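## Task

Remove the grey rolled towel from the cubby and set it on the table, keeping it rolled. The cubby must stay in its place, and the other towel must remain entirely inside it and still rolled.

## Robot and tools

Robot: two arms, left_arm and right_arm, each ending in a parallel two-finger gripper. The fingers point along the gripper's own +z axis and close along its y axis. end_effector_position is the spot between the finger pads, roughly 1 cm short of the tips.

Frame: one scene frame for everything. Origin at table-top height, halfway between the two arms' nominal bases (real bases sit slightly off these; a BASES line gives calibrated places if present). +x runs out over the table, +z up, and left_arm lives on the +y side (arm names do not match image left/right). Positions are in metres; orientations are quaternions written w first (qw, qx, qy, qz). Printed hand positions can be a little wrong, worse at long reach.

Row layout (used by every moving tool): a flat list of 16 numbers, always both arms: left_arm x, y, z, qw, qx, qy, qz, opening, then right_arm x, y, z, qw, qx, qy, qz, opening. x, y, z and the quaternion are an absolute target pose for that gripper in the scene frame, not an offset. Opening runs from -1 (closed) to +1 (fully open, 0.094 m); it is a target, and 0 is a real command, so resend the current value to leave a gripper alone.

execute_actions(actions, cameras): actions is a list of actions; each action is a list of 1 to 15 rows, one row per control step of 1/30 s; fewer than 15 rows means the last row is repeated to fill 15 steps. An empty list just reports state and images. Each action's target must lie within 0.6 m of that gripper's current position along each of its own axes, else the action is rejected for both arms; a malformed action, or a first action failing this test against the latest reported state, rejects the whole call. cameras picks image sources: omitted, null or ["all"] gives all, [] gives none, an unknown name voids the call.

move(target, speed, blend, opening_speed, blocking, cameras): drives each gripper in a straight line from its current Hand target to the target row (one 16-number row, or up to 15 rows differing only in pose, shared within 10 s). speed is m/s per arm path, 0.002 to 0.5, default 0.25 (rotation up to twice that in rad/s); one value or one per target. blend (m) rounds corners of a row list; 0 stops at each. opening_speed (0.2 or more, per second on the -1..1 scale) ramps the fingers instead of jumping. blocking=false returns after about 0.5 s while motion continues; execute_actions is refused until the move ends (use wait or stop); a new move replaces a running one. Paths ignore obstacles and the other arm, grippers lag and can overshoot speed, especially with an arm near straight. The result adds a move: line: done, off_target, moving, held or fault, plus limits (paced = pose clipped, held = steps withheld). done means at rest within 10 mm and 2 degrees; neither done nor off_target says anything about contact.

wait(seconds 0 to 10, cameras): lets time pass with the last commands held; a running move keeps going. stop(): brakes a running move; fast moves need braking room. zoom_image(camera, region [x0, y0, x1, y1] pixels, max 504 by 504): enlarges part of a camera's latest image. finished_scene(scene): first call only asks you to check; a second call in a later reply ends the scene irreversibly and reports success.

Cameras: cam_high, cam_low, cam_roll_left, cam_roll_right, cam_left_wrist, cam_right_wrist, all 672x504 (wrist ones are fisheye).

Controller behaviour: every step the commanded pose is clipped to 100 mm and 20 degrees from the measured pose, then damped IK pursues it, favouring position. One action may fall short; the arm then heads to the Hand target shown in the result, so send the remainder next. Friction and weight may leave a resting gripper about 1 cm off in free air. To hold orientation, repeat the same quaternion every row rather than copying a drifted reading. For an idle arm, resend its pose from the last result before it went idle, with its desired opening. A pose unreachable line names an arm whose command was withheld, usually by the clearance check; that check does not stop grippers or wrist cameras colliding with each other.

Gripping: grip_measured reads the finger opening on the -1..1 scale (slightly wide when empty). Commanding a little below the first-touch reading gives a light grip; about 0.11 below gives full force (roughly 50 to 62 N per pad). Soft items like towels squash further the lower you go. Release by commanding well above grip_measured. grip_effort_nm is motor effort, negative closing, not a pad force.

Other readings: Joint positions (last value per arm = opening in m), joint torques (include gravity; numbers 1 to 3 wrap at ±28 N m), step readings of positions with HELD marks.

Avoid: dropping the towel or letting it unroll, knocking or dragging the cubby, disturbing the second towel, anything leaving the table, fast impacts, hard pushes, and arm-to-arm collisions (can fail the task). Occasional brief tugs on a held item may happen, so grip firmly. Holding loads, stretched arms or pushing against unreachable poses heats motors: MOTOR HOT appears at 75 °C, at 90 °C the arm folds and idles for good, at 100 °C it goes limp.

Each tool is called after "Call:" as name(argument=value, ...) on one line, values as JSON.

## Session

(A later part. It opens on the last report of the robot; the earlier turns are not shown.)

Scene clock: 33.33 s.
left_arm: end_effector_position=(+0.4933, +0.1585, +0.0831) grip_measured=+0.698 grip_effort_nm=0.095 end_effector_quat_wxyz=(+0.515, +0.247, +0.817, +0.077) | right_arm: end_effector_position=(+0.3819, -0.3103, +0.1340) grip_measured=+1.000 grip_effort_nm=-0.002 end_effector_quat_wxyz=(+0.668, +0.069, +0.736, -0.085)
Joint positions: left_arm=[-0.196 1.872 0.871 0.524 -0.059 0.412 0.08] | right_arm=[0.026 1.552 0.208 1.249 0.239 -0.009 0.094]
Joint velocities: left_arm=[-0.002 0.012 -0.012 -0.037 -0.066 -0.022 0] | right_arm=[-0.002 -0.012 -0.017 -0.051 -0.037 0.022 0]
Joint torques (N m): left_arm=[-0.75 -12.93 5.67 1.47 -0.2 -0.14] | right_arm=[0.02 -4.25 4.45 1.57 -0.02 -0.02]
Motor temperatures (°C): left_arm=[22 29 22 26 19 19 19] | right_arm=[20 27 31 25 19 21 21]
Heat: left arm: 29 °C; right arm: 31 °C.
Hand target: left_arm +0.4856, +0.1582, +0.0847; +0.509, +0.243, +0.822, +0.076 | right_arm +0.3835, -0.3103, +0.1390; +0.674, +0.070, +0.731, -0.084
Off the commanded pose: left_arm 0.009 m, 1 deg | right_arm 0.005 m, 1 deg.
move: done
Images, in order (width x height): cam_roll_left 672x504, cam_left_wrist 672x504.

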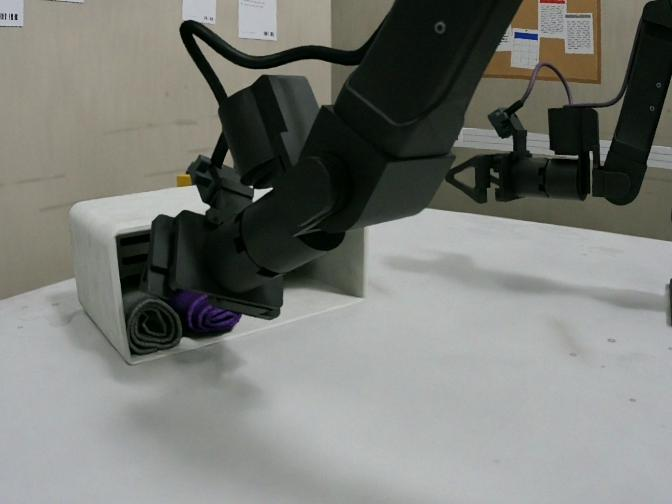

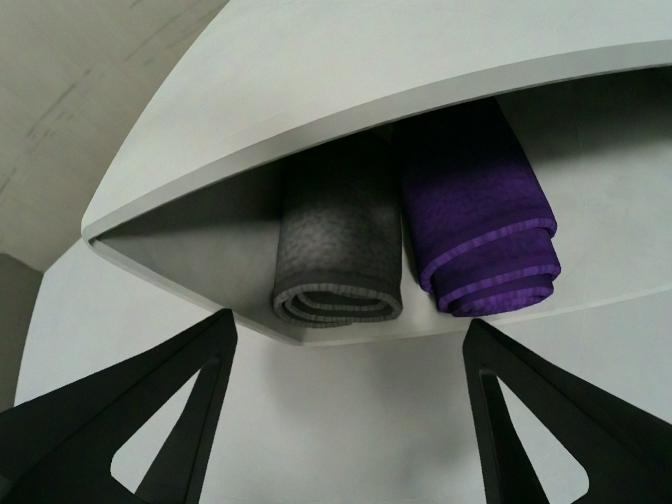

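Call:
move(target=[0.53,0.1485,0.06,0.5094,0.2434,0.8219,0.0762,0.7,0.3834,-0.3103,0.1391,0.674,0.070,0.731,-0.084,1], speed=0.08, cameras=["cam_left_wrist","cam_roll_left"])

Call:
zoom_image(camera="cam_left_wrist", region=[140, 120, 500, 420])

Scene clock: 35.87 s.
left_arm: end_effector_position=(+0.5254, +0.1518, +0.0684) grip_measured=+0.698 grip_effort_nm=0.095 end_effector_quat_wxyz=(+0.516, +0.245, +0.817, +0.077) | right_arm: end_effector_position=(+0.3819, -0.3103, +0.1340) grip_measured=+1.000 grip_effort_nm=-0.002 end_effector_quat_wxyz=(+0.668, +0.069, +0.736, -0.085)
Joint positions: left_arm=[-0.196 2.011 1.001 0.536 -0.06 0.409 0.08] | right_arm=[0.026 1.552 0.208 1.249 0.239 -0.009 0.094]
Joint velocities: left_arm=[-0.007 -0.012 0.007 -0.037 -0.037 -0.095 0] | right_arm=[0.002 -0.002 -0.022 -0.037 0.066 -0.007 0]
Joint torques (N m): left_arm=[-0.68 -8.68 9.77 1.62 -0.15 -0.08] | right_arm=[0.03 -4.25 4.44 1.57 -0.02 -0.02]
Motor temperatures (°C): left_arm=[22 29 22 26 19 19 19] | right_arm=[20 27 31 25 19 21 21]
Heat: left arm: 29 °C; right arm: 31 °C.
Hand target: left_arm +0.5294, +0.1484, +0.0600; +0.509, +0.243, +0.822, +0.076 | right_arm +0.3835, -0.3103, +0.1390; +0.674, +0.070, +0.731, -0.084
Off the commanded pose: left_arm 0.010 m, 1 deg | right_arm 0.005 m, 1 deg.
move: done
Images, in order (width x height): cam_roll_left 672x504, cam_left_wrist 672x504.

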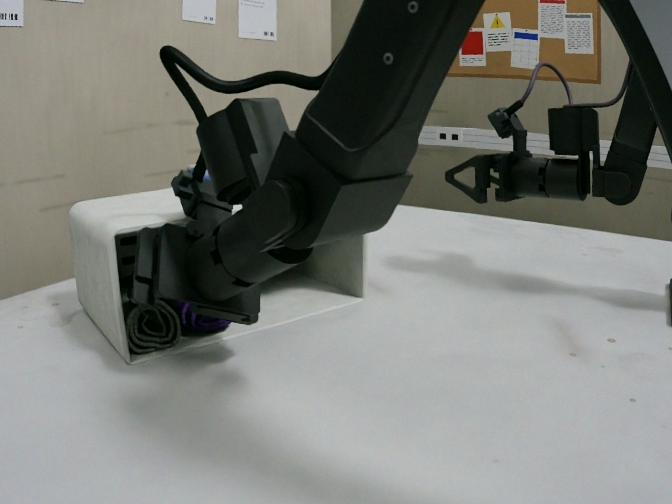

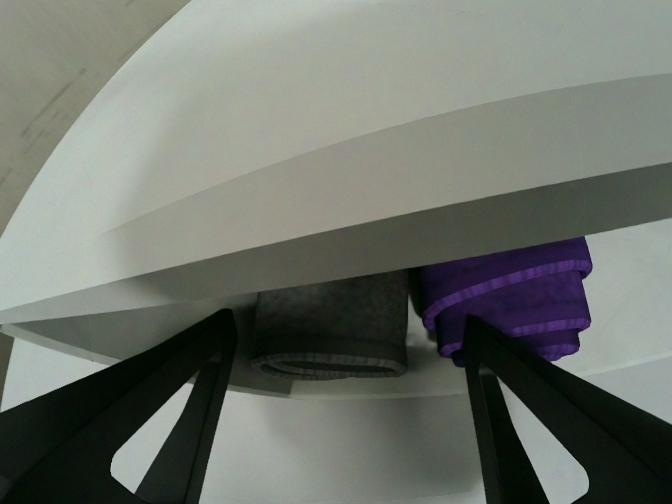

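Scaled by 1.400 from the camera's 672x504 image, which has a finer 960x720 frame.

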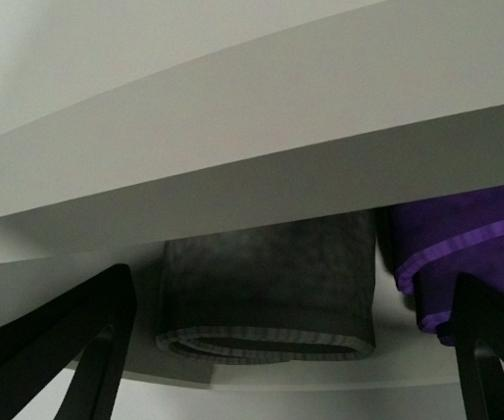

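Call:
move(target=[0.55,0.150,0.050,0.5094,0.2434,0.8219,0.0762,0.56,0.3834,-0.3103,0.1391,0.674,0.070,0.731,-0.084,1], speed=0.06, cameras=["cam_left_wrist","cam_roll_left","cam_high"])

Call:
zoom_image(camera="cam_left_wrist", region=[140, 220, 500, 504])

Call:
zoom_image(camera="cam_roll_left", region=[60, 160, 340, 380])

Scene clock: 38.90 s.
left_arm: end_effector_position=(+0.5486, +0.1468, +0.0749) grip_measured=+0.562 grip_effort_nm=-0.115 end_effector_quat_wxyz=(+0.536, +0.241, +0.805, +0.079) | right_arm: end_effector_position=(+0.3819, -0.3103, +0.1340) grip_measured=+1.000 grip_effort_nm=-0.002 end_effector_quat_wxyz=(+0.668, +0.069, +0.736, -0.085)
Joint positions: left_arm=[-0.196 2.076 1.085 0.564 -0.06 0.409 0.073] | right_arm=[0.026 1.552 0.208 1.249 0.239 -0.009 0.094]
Joint velocities: left_arm=[0.007 0.002 -0.007 0.037 0.037 -0.007 0] | right_arm=[0.007 0.002 -0.017 -0.051 0.022 -0.037 0]
Joint torques (N m): left_arm=[0.75 -8.38 9.4 1.34 -0.01 -0.01] | right_arm=[0.02 -4.23 4.44 1.57 -0.02 -0.02]
Motor temperatures (°C): left_arm=[22 29 22 26 19 19 19] | right_arm=[20 27 31 25 19 21 21]
Heat: left arm: 29 °C; right arm: 31 °C.
Hand target: left_arm +0.5484, +0.1501, +0.0506; +0.510, +0.243, +0.822, +0.076 | right_arm +0.3835, -0.3103, +0.1390; +0.674, +0.070, +0.731, -0.084
Off the commanded pose: left_arm 0.025 m, 4 deg | right_arm 0.005 m, 1 deg.
move: off_target (left_arm)
Images, in order (width x height): cam_high 672x504, cam_roll_left 672x504, cam_left_wrist 672x504.

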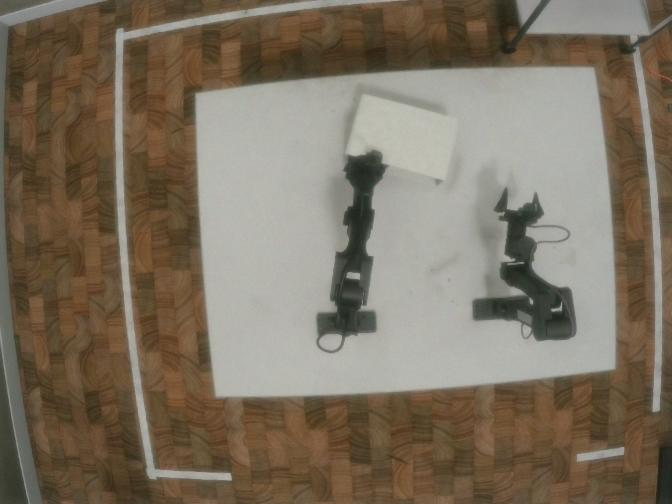

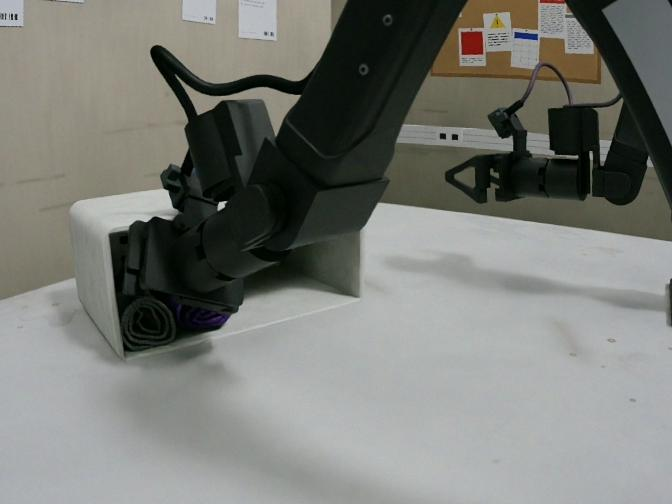

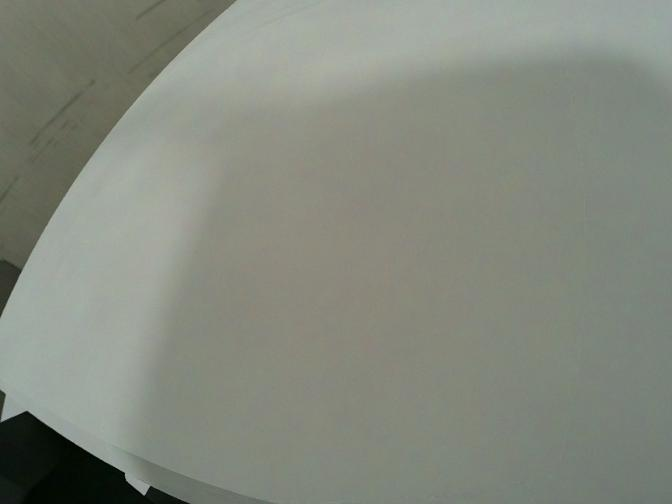

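Scaled by 1.400 from the camera's 672x504 image, which has a finer 960x720 frame.

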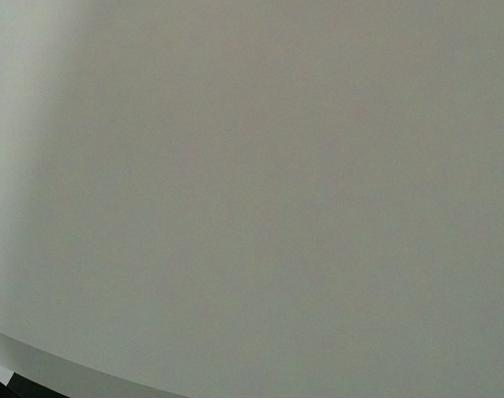

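Scaled by 1.800 from the camera's 672x504 image, which has a finer 960x720 frame.

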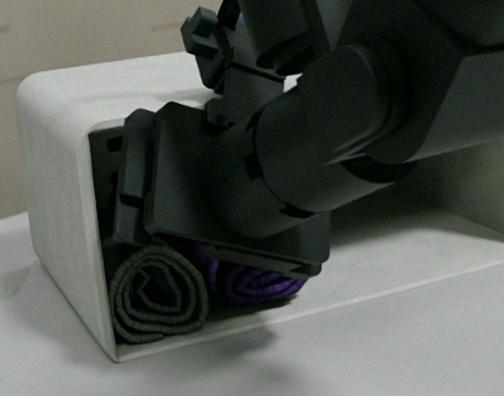

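Call:
move(target=[[0.50,0.153,0.082,0.5094,0.2434,0.8219,0.0762,0.56,0.3834,-0.3103,0.1391,0.674,0.070,0.731,-0.084,1],[0.475,0.157,0.07,0.6412,0.0534,0.7642,-0.0448,0.56,0.3834,-0.3103,0.1391,0.674,0.070,0.731,-0.084,1]], speed=0.15, cameras=["cam_left_wrist","cam_roll_left","cam_high"])

Call:
zoom_image(camera="cam_left_wrist", region=[140, 120, 560, 420])

Call:
zoom_image(camera="cam_high", region=[290, 80, 490, 240])

Scene clock: 43.27 s.
left_arm: end_effector_position=(+0.4803, +0.1582, +0.0875) grip_measured=+0.562 grip_effort_nm=-0.115 end_effector_quat_wxyz=(+0.655, +0.058, +0.752, -0.044) | right_arm: end_effector_position=(+0.3819, -0.3103, +0.1340) grip_measured=+1.000 grip_effort_nm=0.002 end_effector_quat_wxyz=(+0.668, +0.069, +0.736, -0.085)
Joint positions: left_arm=[-0.21 2.051 0.653 1.26 -0.08 -0.002 0.073] | right_arm=[0.026 1.552 0.208 1.249 0.239 -0.009 0.094]
Joint velocities: left_arm=[0.012 -0.002 -0.002 -0.022 0.095 -0.066 0] | right_arm=[-0.007 -0.007 -0.022 -0.066 0.095 -0.007 0]
Joint torques (N m): left_arm=[-0.79 -7.68 3.73 1.94 -0.16 -0.1] | right_arm=[0.03 -4.23 4.44 1.56 -0.02 -0.03]
Motor temperatures (°C): left_arm=[22 29 22 26 19 19 19] | right_arm=[20 27 31 25 19 21 21]
Heat: left arm: 29 °C; right arm: 31 °C.
Hand target: left_arm +0.4742, +0.1576, +0.0708; +0.641, +0.055, +0.764, -0.044 | right_arm +0.3835, -0.3103, +0.1390; +0.674, +0.070, +0.731, -0.084
Off the commanded pose: left_arm 0.018 m, 2 deg | right_arm 0.005 m, 1 deg.
move: off_target (left_arm)
Images, in order (width x height): cam_high 672x504, cam_roll_left 672x504, cam_left_wrist 672x504.

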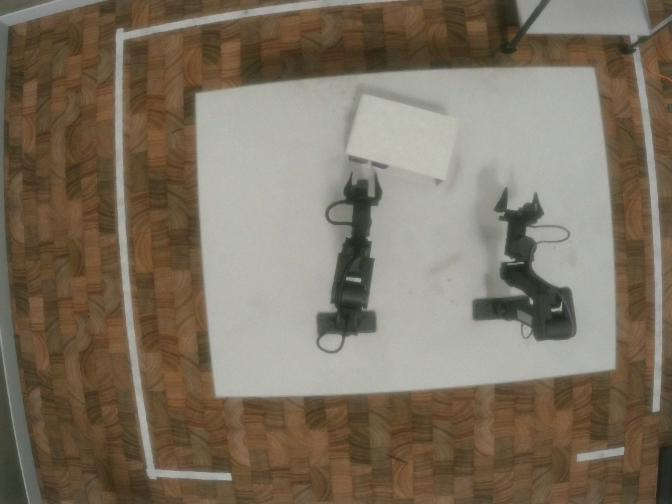

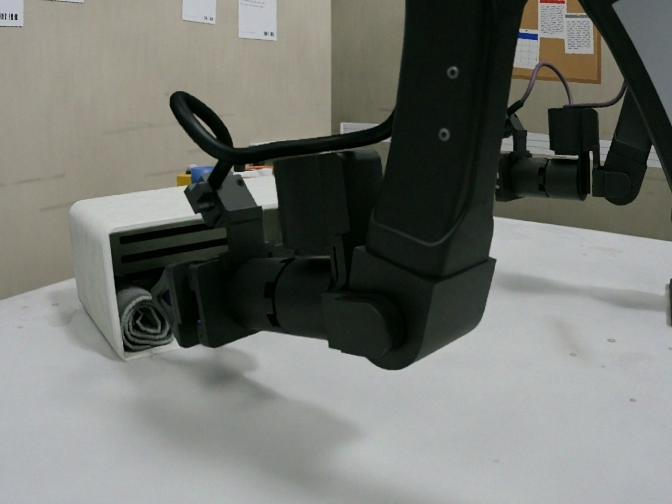

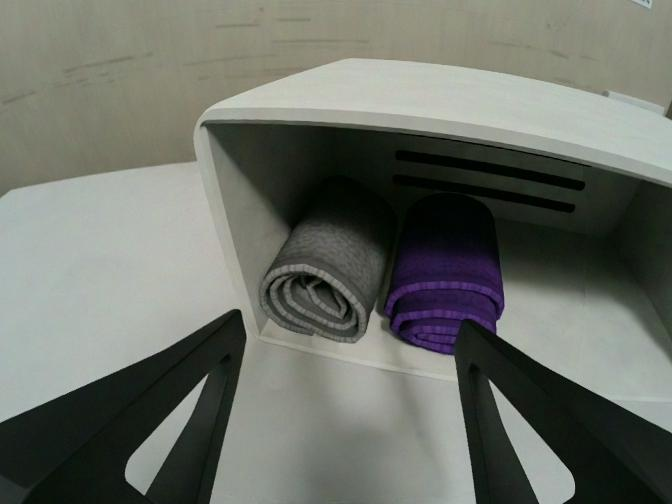

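Scaled by 1.200 from the camera's 672x504 image, which has a finer 960x720 frame.

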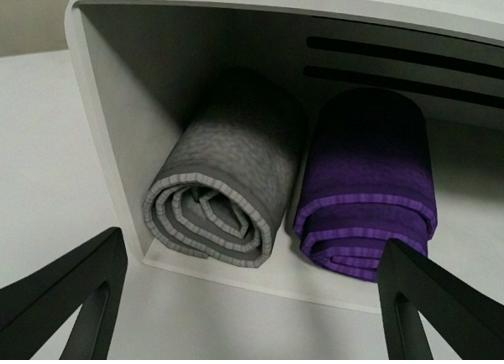

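Scaled by 2.520 from the camera's 672x504 image, which has a finer 960x720 frame.

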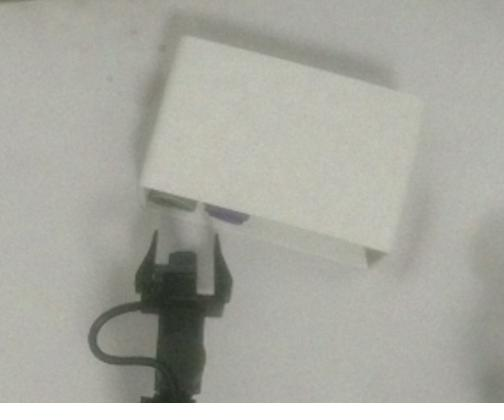

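Call:
move(target=[0.53,0.165,0.052,0.6412,0.0534,0.7642,-0.0448,0.56,0.3834,-0.3103,0.1391,0.674,0.070,0.731,-0.084,1], speed=0.12, cameras=["cam_left_wrist","cam_roll_left"])

Call:
zoom_image(camera="cam_left_wrist", region=[140, 120, 560, 420])

Call:
zoom_image(camera="cam_roll_left", region=[60, 160, 340, 380])

Scene clock: 45.70 s.
left_arm: end_effector_position=(+0.5255, +0.1645, +0.0659) grip_measured=+0.562 grip_effort_nm=-0.105 end_effector_quat_wxyz=(+0.654, +0.053, +0.753, -0.042) | right_arm: end_effector_position=(+0.3819, -0.3103, +0.1340) grip_measured=+1.000 grip_effort_nm=0.002 end_effector_quat_wxyz=(+0.668, +0.069, +0.736, -0.085)
Joint positions: left_arm=[-0.169 2.218 0.846 1.23 -0.049 -0.002 0.073] | right_arm=[0.026 1.552 0.208 1.249 0.239 -0.009 0.094]
Joint velocities: left_arm=[-0.012 0.012 -0.002 -0.007 0.022 0.081 0] | right_arm=[0.007 -0.007 -0.007 0.066 0.007 -0.051 0]
Joint torques (N m): left_arm=[0.38 -8.98 7.77 1.54 0.1 -0.03] | right_arm=[0.01 -4.23 4.44 1.56 -0.02 -0.02]
Motor temperatures (°C): left_arm=[22 29 22 27 19 19 19] | right_arm=[20 27 31 25 19 21 21]
Heat: left arm: 29 °C; right arm: 31 °C.
Hand target: left_arm +0.5291, +0.1648, +0.0521; +0.641, +0.053, +0.764, -0.045 | right_arm +0.3835, -0.3103, +0.1390; +0.674, +0.070, +0.731, -0.084
Off the commanded pose: left_arm 0.015 m, 2 deg | right_arm 0.005 m, 1 deg.
move: off_target (left_arm)
Images, in order (width x height): cam_roll_left 672x504, cam_left_wrist 672x504.

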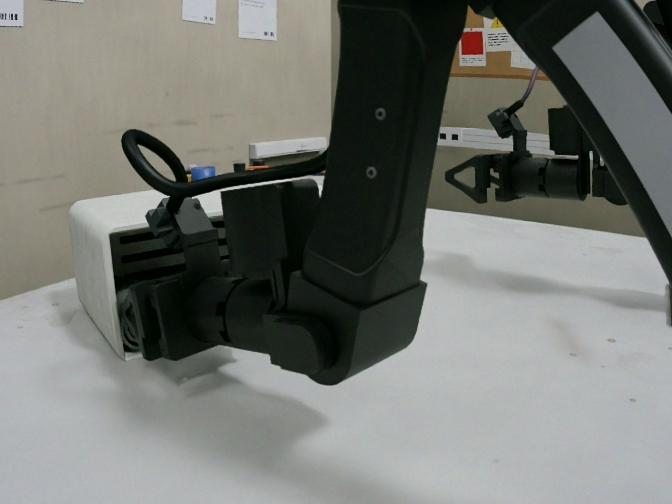

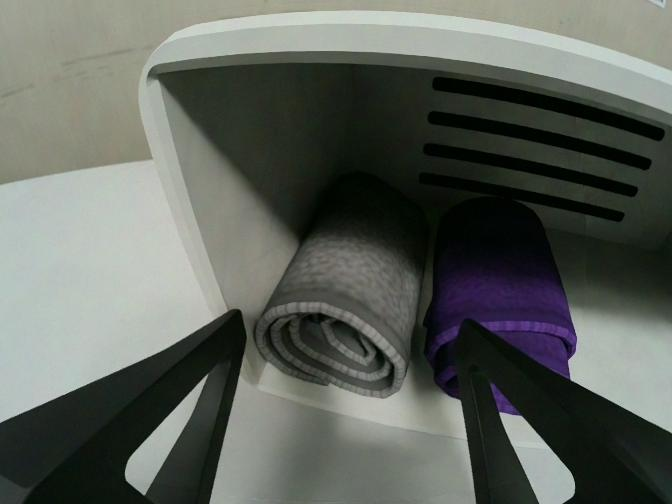

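Scaled by 1.200 from the camera's 672x504 image, which has a finer 960x720 frame.

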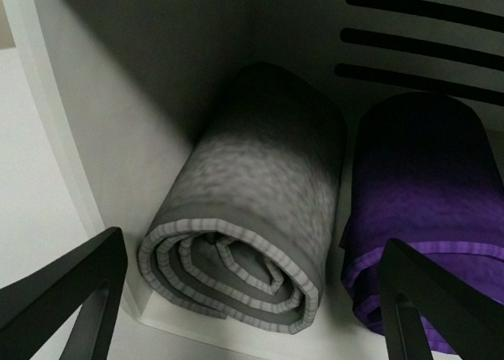

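Scaled by 1.800 from the camera's 672x504 image, which has a finer 960x720 frame.

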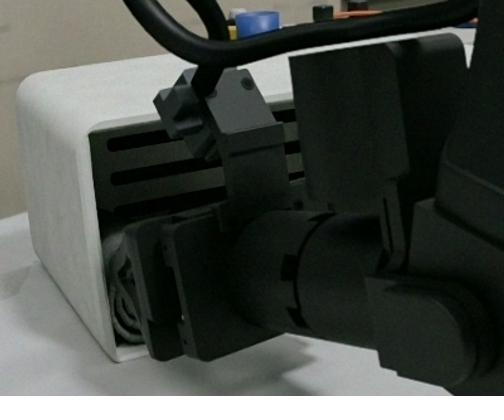

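Call:
move(target=[0.562,0.1605,0.045,0.6412,0.0534,0.7642,-0.0448,0.58,0.3834,-0.3103,0.1391,0.674,0.070,0.731,-0.084,1], speed=0.06, cameras=["cam_left_wrist","cam_roll_left"])

Call:
zoom_image(camera="cam_left_wrist", region=[140, 200, 560, 500])

Call:
zoom_image(camera="cam_roll_left", region=[60, 160, 340, 380])

Scene clock: 47.53 s.
left_arm: end_effector_position=(+0.5569, +0.1567, +0.0626) grip_measured=+0.578 grip_effort_nm=0.100 end_effector_quat_wxyz=(+0.657, +0.056, +0.750, -0.047) | right_arm: end_effector_position=(+0.3819, -0.3103, +0.1340) grip_measured=+1.000 grip_effort_nm=-0.002 end_effector_quat_wxyz=(+0.668, +0.069, +0.736, -0.085)
Joint positions: left_arm=[-0.169 2.299 0.996 1.171 -0.038 -0.002 0.074] | right_arm=[0.026 1.552 0.208 1.249 0.239 -0.009 0.094]
Joint velocities: left_arm=[0.007 -0.022 -0.007 -0.007 -0.022 0.007 0] | right_arm=[-0.007 0.007 0.012 -0.051 -0.066 -0.066 0]
Joint torques (N m): left_arm=[0.92 -9.83 8.4 1.46 0.02 -0.03] | right_arm=[0.03 -4.23 4.42 1.57 -0.01 -0.02]
Motor temperatures (°C): left_arm=[22 29 22 27 19 19 19] | right_arm=[20 27 31 26 19 21 21]
Heat: left arm: 29 °C; right arm: 31 °C.
Hand target: left_arm +0.5608, +0.1605, +0.0453; +0.641, +0.053, +0.764, -0.045 | right_arm +0.3835, -0.3103, +0.1390; +0.674, +0.070, +0.731, -0.084
Off the commanded pose: left_arm 0.019 m, 2 deg | right_arm 0.005 m, 1 deg.
move: off_target (left_arm)
Images, in order (width x height): cam_roll_left 672x504, cam_left_wrist 672x504.

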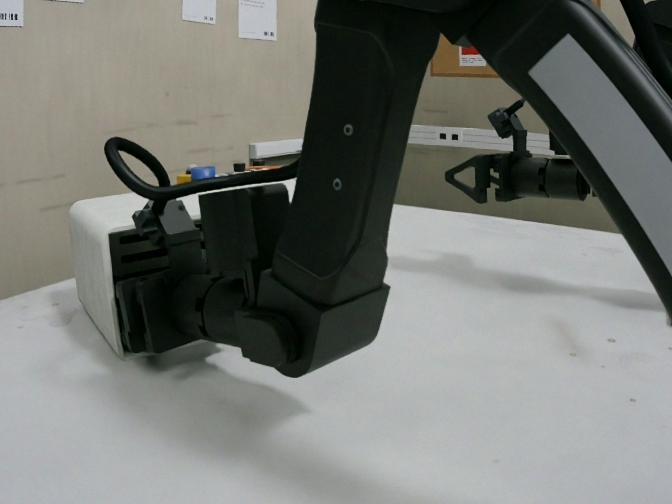

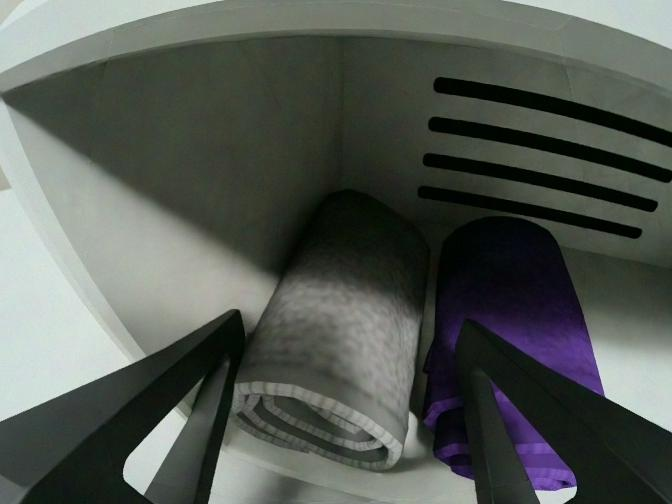

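Scaled by 1.200 from the camera's 672x504 image, which has a finer 960x720 frame.

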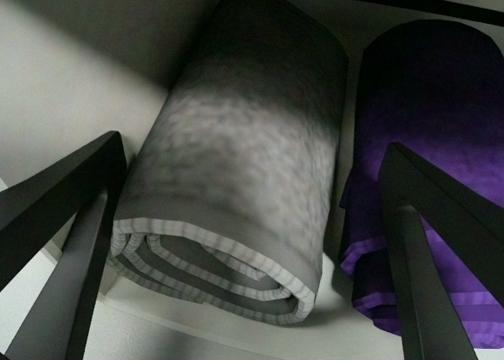

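Scaled by 1.800 from the camera's 672x504 image, which has a finer 960x720 frame.

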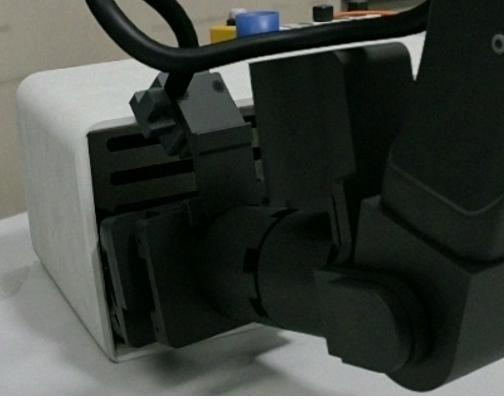

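Call:
move(target=[0.563,0.1595,0.034,0.6412,0.0534,0.7642,-0.0448,0.42,0.3834,-0.3103,0.1391,0.674,0.070,0.731,-0.084,1], speed=0.05, cameras=["cam_left_wrist","cam_roll_left"])

Call:
zoom_image(camera="cam_left_wrist", region=[140, 200, 560, 500])

Call:
zoom_image(camera="cam_roll_left", region=[60, 160, 340, 380])

Scene clock: 49.33 s.
left_arm: end_effector_position=(+0.5596, +0.1564, +0.0586) grip_measured=+0.422 grip_effort_nm=-0.115 end_effector_quat_wxyz=(+0.662, +0.055, +0.746, -0.047) | right_arm: end_effector_position=(+0.3819, -0.3103, +0.1340) grip_measured=+1.000 grip_effort_nm=0.002 end_effector_quat_wxyz=(+0.668, +0.069, +0.736, -0.085)
Joint positions: left_arm=[-0.168 2.328 1.01 1.2 -0.038 -0.002 0.067] | right_arm=[0.026 1.552 0.208 1.249 0.239 -0.009 0.094]
Joint velocities: left_arm=[0.007 -0.017 -0.007 -0.037 0.051 0.022 -0.001] | right_arm=[-0.002 -0.007 0.002 -0.022 0.022 -0.037 0]
Joint torques (N m): left_arm=[0.72 -9.28 7.79 1.48 0 -0.03] | right_arm=[0.02 -4.23 4.44 1.57 -0.02 -0.02]
Motor temperatures (°C): left_arm=[22 29 22 27 19 19 19] | right_arm=[20 27 31 26 19 21 21]
Heat: left arm: 29 °C; right arm: 31 °C.
Hand target: left_arm +0.5611, +0.1598, +0.0344; +0.641, +0.053, +0.764, -0.045 | right_arm +0.3835, -0.3103, +0.1390; +0.674, +0.070, +0.731, -0.084
Off the commanded pose: left_arm 0.025 m, 3 deg | right_arm 0.005 m, 1 deg.
move: off_target (left_arm)
Images, in order (width x height): cam_roll_left 672x504, cam_left_wrist 672x504.

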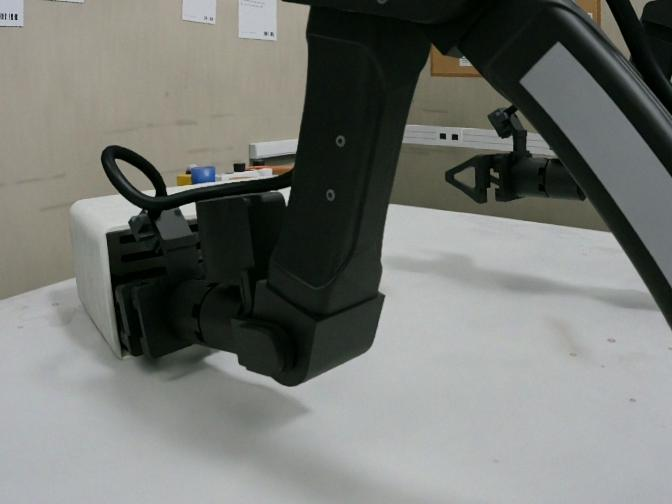

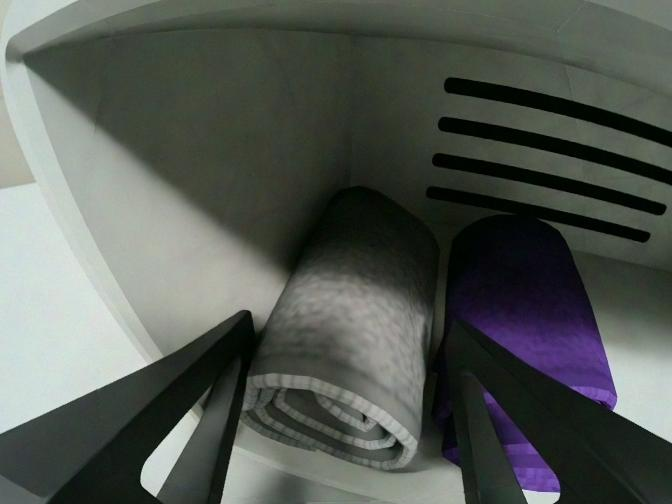

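Scaled by 1.200 from the camera's 672x504 image, which has a finer 960x720 frame.

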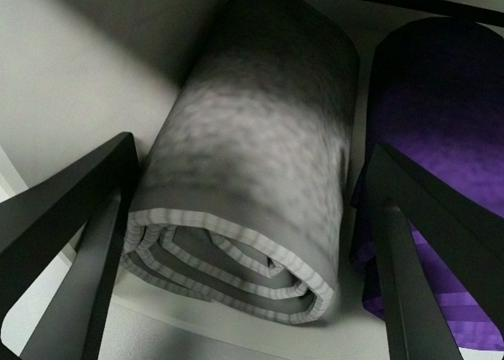

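Scaled by 1.800 from the camera's 672x504 image, which has a finer 960x720 frame.

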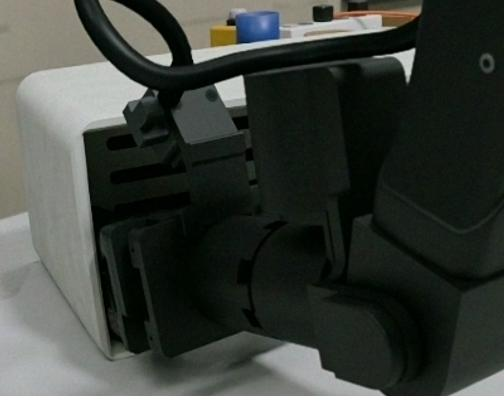

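Call:
move(target=[0.563,0.1595,0.020,0.6412,0.0534,0.7642,-0.0448,0.42,0.3834,-0.3103,0.1391,0.674,0.070,0.731,-0.084,1], speed=0.05, cameras=["cam_left_wrist","cam_roll_left"])

Call:
zoom_image(camera="cam_left_wrist", region=[140, 200, 560, 500])

Call:
zoom_image(camera="cam_roll_left", region=[60, 200, 400, 420])

Scene clock: 50.93 s.
left_arm: end_effector_position=(+0.5594, +0.1567, +0.0372) grip_measured=+0.422 grip_effort_nm=-0.105 end_effector_quat_wxyz=(+0.655, +0.055, +0.752, -0.047) | right_arm: end_effector_position=(+0.3819, -0.3103, +0.1340) grip_measured=+1.000 grip_effort_nm=-0.002 end_effector_quat_wxyz=(+0.668, +0.069, +0.736, -0.085)
Joint positions: left_arm=[-0.168 2.389 1.022 1.23 -0.038 -0.003 0.067] | right_arm=[0.026 1.552 0.208 1.249 0.239 -0.009 0.094]
Joint velocities: left_arm=[-0.017 0.012 -0.022 -0.051 -0.037 -0.037 0] | right_arm=[0.007 0.007 -0.017 -0.066 -0.037 -0.051 0]
Joint torques (N m): left_arm=[0.66 -10.18 7.69 1.55 0 -0.02] | right_arm=[0.02 -4.23 4.44 1.57 -0.02 -0.02]
Motor temperatures (°C): left_arm=[22 29 22 27 19 19 19] | right_arm=[20 27 31 26 19 21 21]
Heat: left arm: 29 °C; right arm: 31 °C.
Hand target: left_arm +0.5619, +0.1595, +0.0204; +0.641, +0.053, +0.764, -0.045 | right_arm +0.3835, -0.3103, +0.1390; +0.674, +0.070, +0.731, -0.084
Off the commanded pose: left_arm 0.018 m, 2 deg | right_arm 0.005 m, 1 deg.
move: off_target (left_arm)
Images, in order (width x height): cam_roll_left 672x504, cam_left_wrist 672x504.

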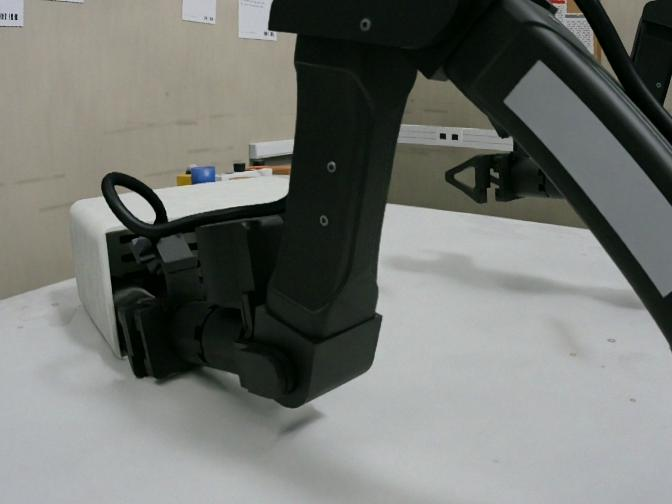

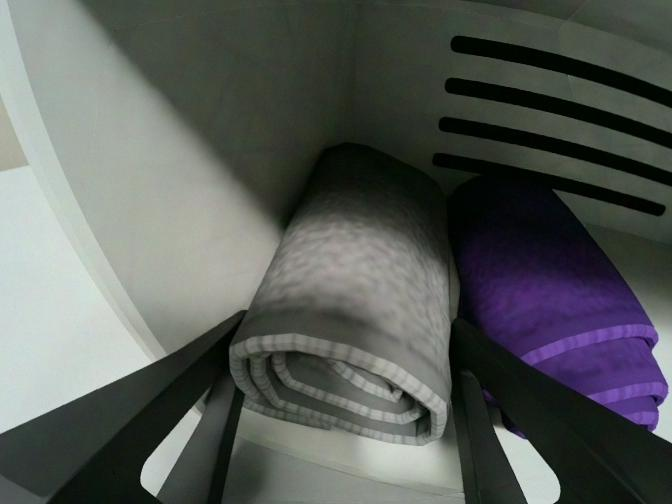

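Scaled by 1.200 from the camera's 672x504 image, which has a finer 960x720 frame.

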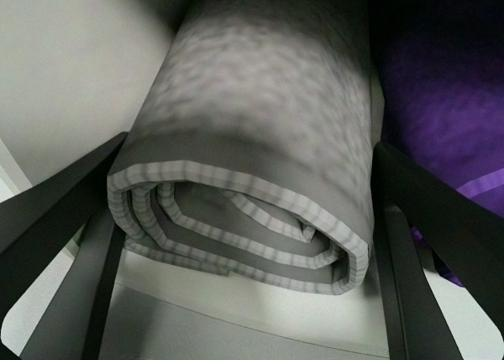

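Scaled by 1.482 from the camera's 672x504 image, which has a finer 960x720 frame.

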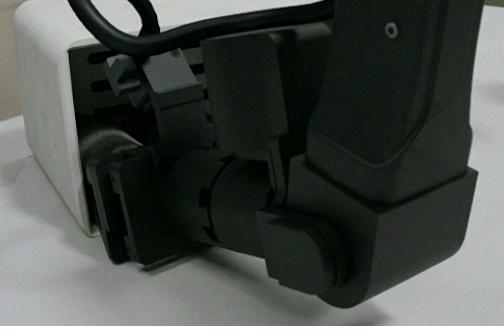

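Call:
move(target=[0.562,0.1595,0.022,0.6412,0.0534,0.7642,-0.0448,0.08,0.3834,-0.3103,0.1391,0.674,0.070,0.731,-0.084,1], speed=0.05, opening_speed=0.4, cameras=["cam_left_wrist","cam_roll_left"])

Call:
zoom_image(camera="cam_left_wrist", region=[140, 200, 560, 500])

Scene clock: 52.77 s.
left_arm: end_effector_position=(+0.5594, +0.1567, +0.0371) grip_measured=+0.083 grip_effort_nm=-0.139 end_effector_quat_wxyz=(+0.655, +0.055, +0.752, -0.047) | right_arm: end_effector_position=(+0.3819, -0.3103, +0.1340) grip_measured=+1.000 grip_effort_nm=-0.002 end_effector_quat_wxyz=(+0.668, +0.069, +0.736, -0.085)
Joint positions: left_arm=[-0.168 2.389 1.022 1.23 -0.038 -0.003 0.051] | right_arm=[0.026 1.552 0.208 1.249 0.239 -0.009 0.094]
Joint velocities: left_arm=[0.017 -0.027 -0.007 0.022 -0.022 -0.022 -0.001] | right_arm=[0.002 0.007 -0.002 0.051 -0.007 -0.037 0]
Joint torques (N m): left_arm=[0.65 -10.85 7.24 1.52 -0.01 -0.02] | right_arm=[0.03 -4.25 4.44 1.57 -0.02 -0.02]
Motor temperatures (°C): left_arm=[22 29 22 27 19 19 19] | right_arm=[20 27 31 26 19 21 21]
Heat: left arm: 29 °C; right arm: 31 °C.
Hand target: left_arm +0.5612, +0.1596, +0.0222; +0.641, +0.053, +0.764, -0.045 | right_arm +0.3835, -0.3103, +0.1390; +0.674, +0.070, +0.731, -0.084
Off the commanded pose: left_arm 0.016 m, 2 deg | right_arm 0.005 m, 1 deg.
move: off_target (left_arm)
Images, in order (width x height): cam_roll_left 672x504, cam_left_wrist 672x504.

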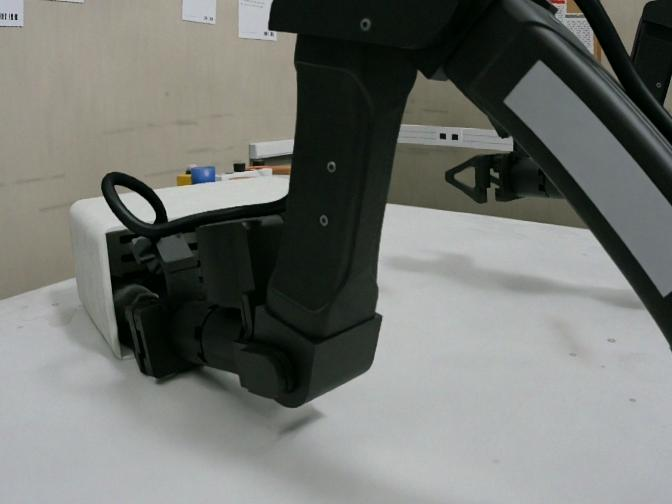

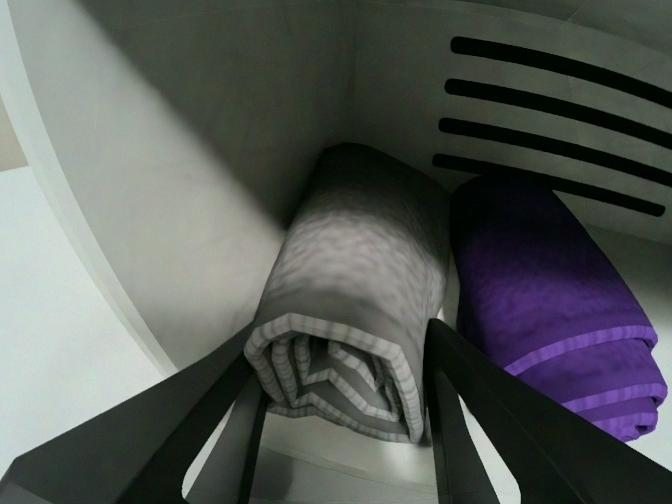

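Scaled by 1.200 from the camera's 672x504 image, which has a finer 960x720 frame.

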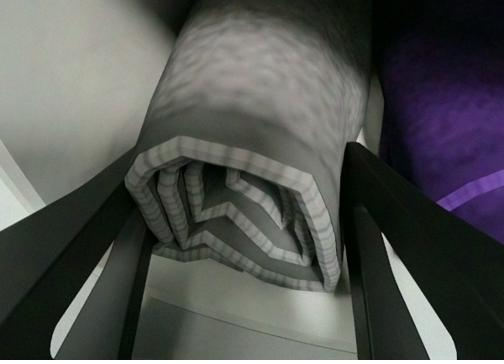

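Call:
move(target=[[0.535,0.168,0.026,0.6412,0.0534,0.7642,-0.0448,-0.2,0.3834,-0.3103,0.1391,0.674,0.070,0.731,-0.084,1],[0.495,0.181,0.032,0.6412,0.0534,0.7642,-0.0448,-0.2,0.3834,-0.3103,0.1391,0.674,0.070,0.731,-0.084,1]], speed=[0.03,0.06], cameras=["cam_left_wrist","cam_roll_left","cam_high"])

Call:
zoom_image(camera="cam_roll_left", region=[60, 160, 400, 420])

Scene clock: 55.63 s.
left_arm: end_effector_position=(+0.4995, +0.1782, +0.0323) grip_measured=-0.198 grip_effort_nm=-0.115 end_effector_quat_wxyz=(+0.647, +0.052, +0.759, -0.045) | right_arm: end_effector_position=(+0.3819, -0.3103, +0.1340) grip_measured=+1.000 grip_effort_nm=0.002 end_effector_quat_wxyz=(+0.668, +0.069, +0.736, -0.085)
Joint positions: left_arm=[-0.14 2.299 0.742 1.399 -0.018 -0.003 0.038] | right_arm=[0.026 1.552 0.208 1.249 0.239 -0.009 0.094]
Joint velocities: left_arm=[0.027 -0.002 -0.007 -0.022 0.037 -0.022 0] | right_arm=[-0.002 0.002 -0.017 0.037 0.007 0.125 0]
Joint torques (N m): left_arm=[0.9 -13.14 2.54 1.66 0.12 0.04] | right_arm=[0.03 -4.23 4.44 1.57 -0.01 -0.02]
Motor temperatures (°C): left_arm=[22 30 21 27 19 19 19] | right_arm=[20 27 31 26 19 21 21]
Heat: left arm: 30 °C; right arm: 31 °C.
Hand target: left_arm +0.4953, +0.1812, +0.0323; +0.642, +0.053, +0.764, -0.045 | right_arm +0.3835, -0.3103, +0.1390; +0.674, +0.070, +0.731, -0.084
Off the commanded pose: left_arm 0.005 m, 1 deg | right_arm 0.005 m, 1 deg.
move: done
Images, in order (width x height): cam_high 672x504, cam_roll_left 672x504, cam_left_wrist 672x504.

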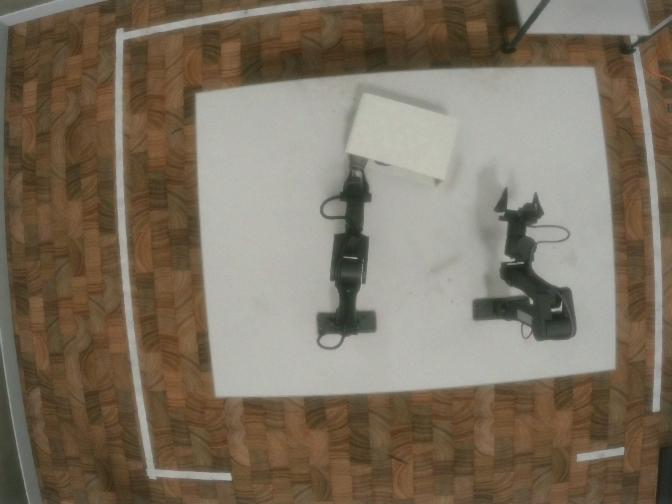

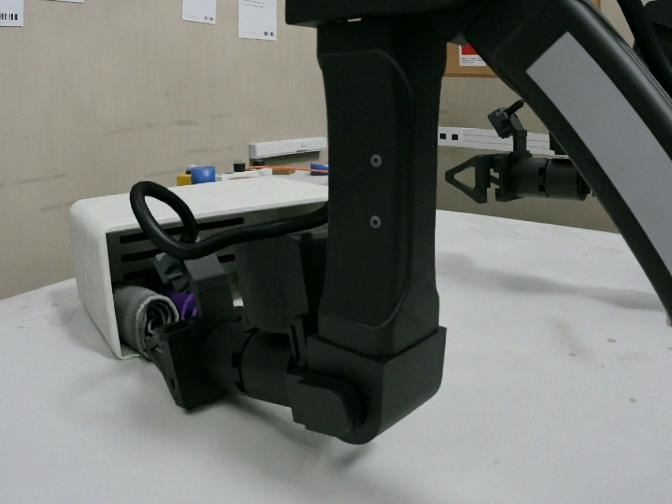

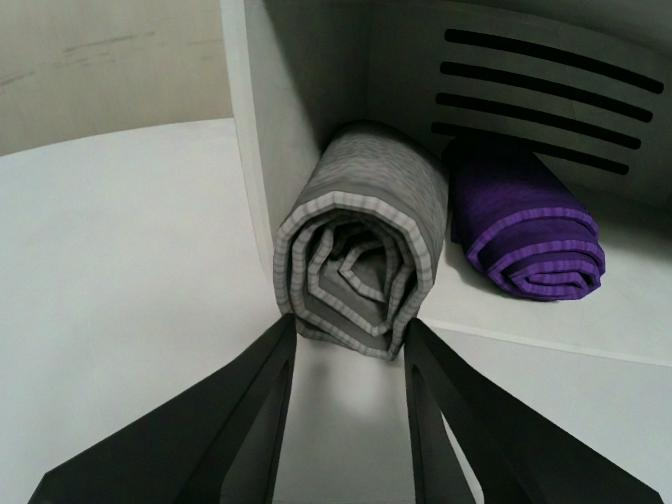

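Scaled by 1.482 from the camera's 672x504 image, which has a finer 960x720 frame.

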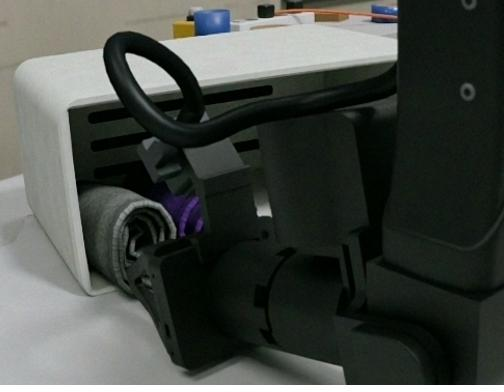

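Call:
move(target=[[0.49,0.178,0.034,0.6412,0.0534,0.7642,-0.0448,0.75,0.3834,-0.3103,0.1391,0.674,0.070,0.731,-0.084,1],[0.46,0.183,0.048,0.6412,0.0534,0.7642,-0.0448,0.75,0.3834,-0.3103,0.1391,0.674,0.070,0.731,-0.084,1]], speed=[0.03,0.1], opening_speed=1.5, cameras=["cam_left_wrist","cam_roll_left","cam_high"])

Call:
zoom_image(camera="cam_high", region=[290, 80, 490, 240])

Call:
zoom_image(camera="cam_left_wrist", region=[140, 120, 560, 420])

Scene clock: 57.60 s.
left_arm: end_effector_position=(+0.4628, +0.1841, +0.0397) grip_measured=+0.748 grip_effort_nm=0.095 end_effector_quat_wxyz=(+0.635, +0.053, +0.769, -0.044) | right_arm: end_effector_position=(+0.3819, -0.3103, +0.1340) grip_measured=+1.000 grip_effort_nm=-0.002 end_effector_quat_wxyz=(+0.668, +0.069, +0.736, -0.085)
Joint positions: left_arm=[-0.14 2.189 0.579 1.42 -0.018 -0.003 0.082] | right_arm=[0.026 1.552 0.208 1.249 0.239 -0.009 0.094]
Joint velocities: left_arm=[-0.002 -0.002 0.007 0.007 -0.066 0.022 0.001] | right_arm=[0.002 0.007 -0.007 0.007 -0.037 -0.007 0]
Joint torques (N m): left_arm=[-0.21 -12.26 2.58 1.9 -0.02 0.02] | right_arm=[0.02 -4.22 4.42 1.56 -0.02 -0.02]
Motor temperatures (°C): left_arm=[22 30 21 27 19 19 19] | right_arm=[20 27 31 26 19 21 21]
Heat: left arm: 30 °C; right arm: 31 °C.
Hand target: left_arm +0.4602, +0.1834, +0.0478; +0.641, +0.053, +0.764, -0.045 | right_arm +0.3835, -0.3103, +0.1390; +0.674, +0.070, +0.731, -0.084
Off the commanded pose: left_arm 0.009 m, 1 deg | right_arm 0.005 m, 1 deg.
move: done
Images, in order (width x height): cam_high 672x504, cam_roll_left 672x504, cam_left_wrist 672x504.

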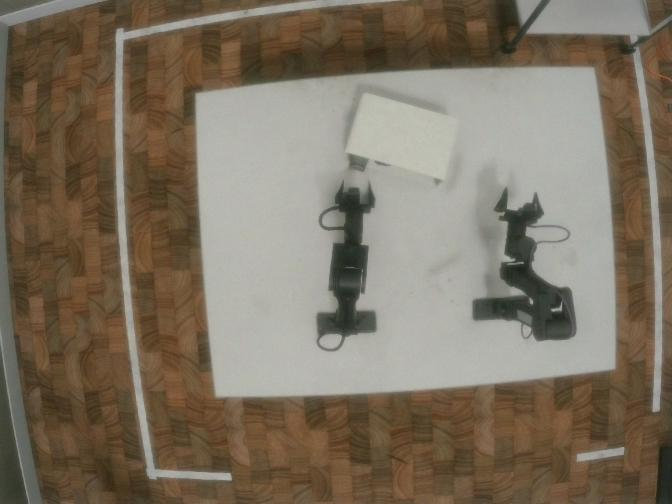

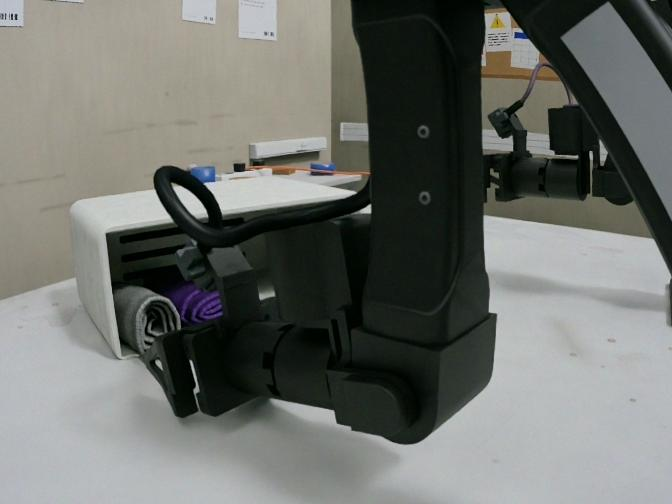

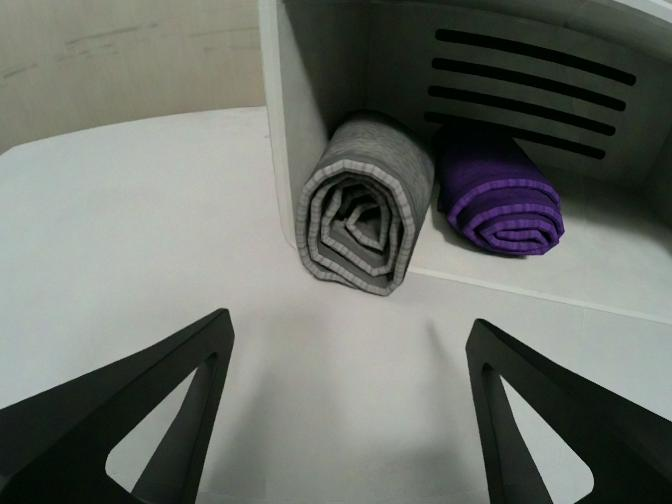

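Scaled by 2.520 from the camera's 672x504 image, which has a finer 960x720 frame.

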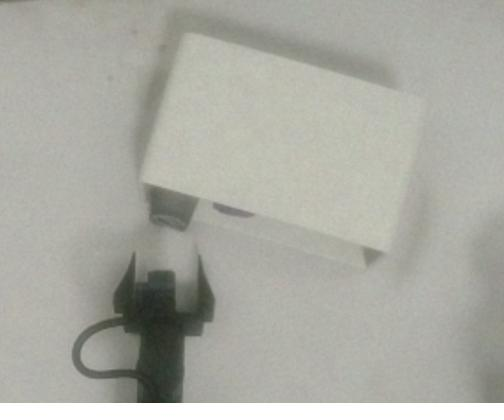

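Scaled by 1.200 from the camera's 672x504 image, which has a finer 960x720 frame.

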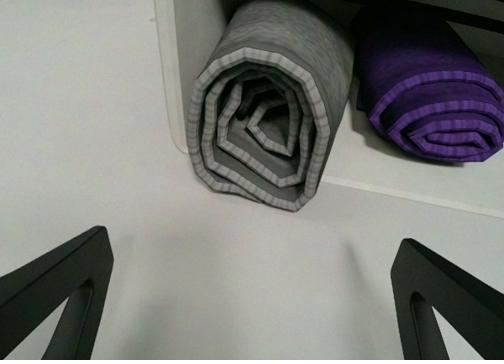

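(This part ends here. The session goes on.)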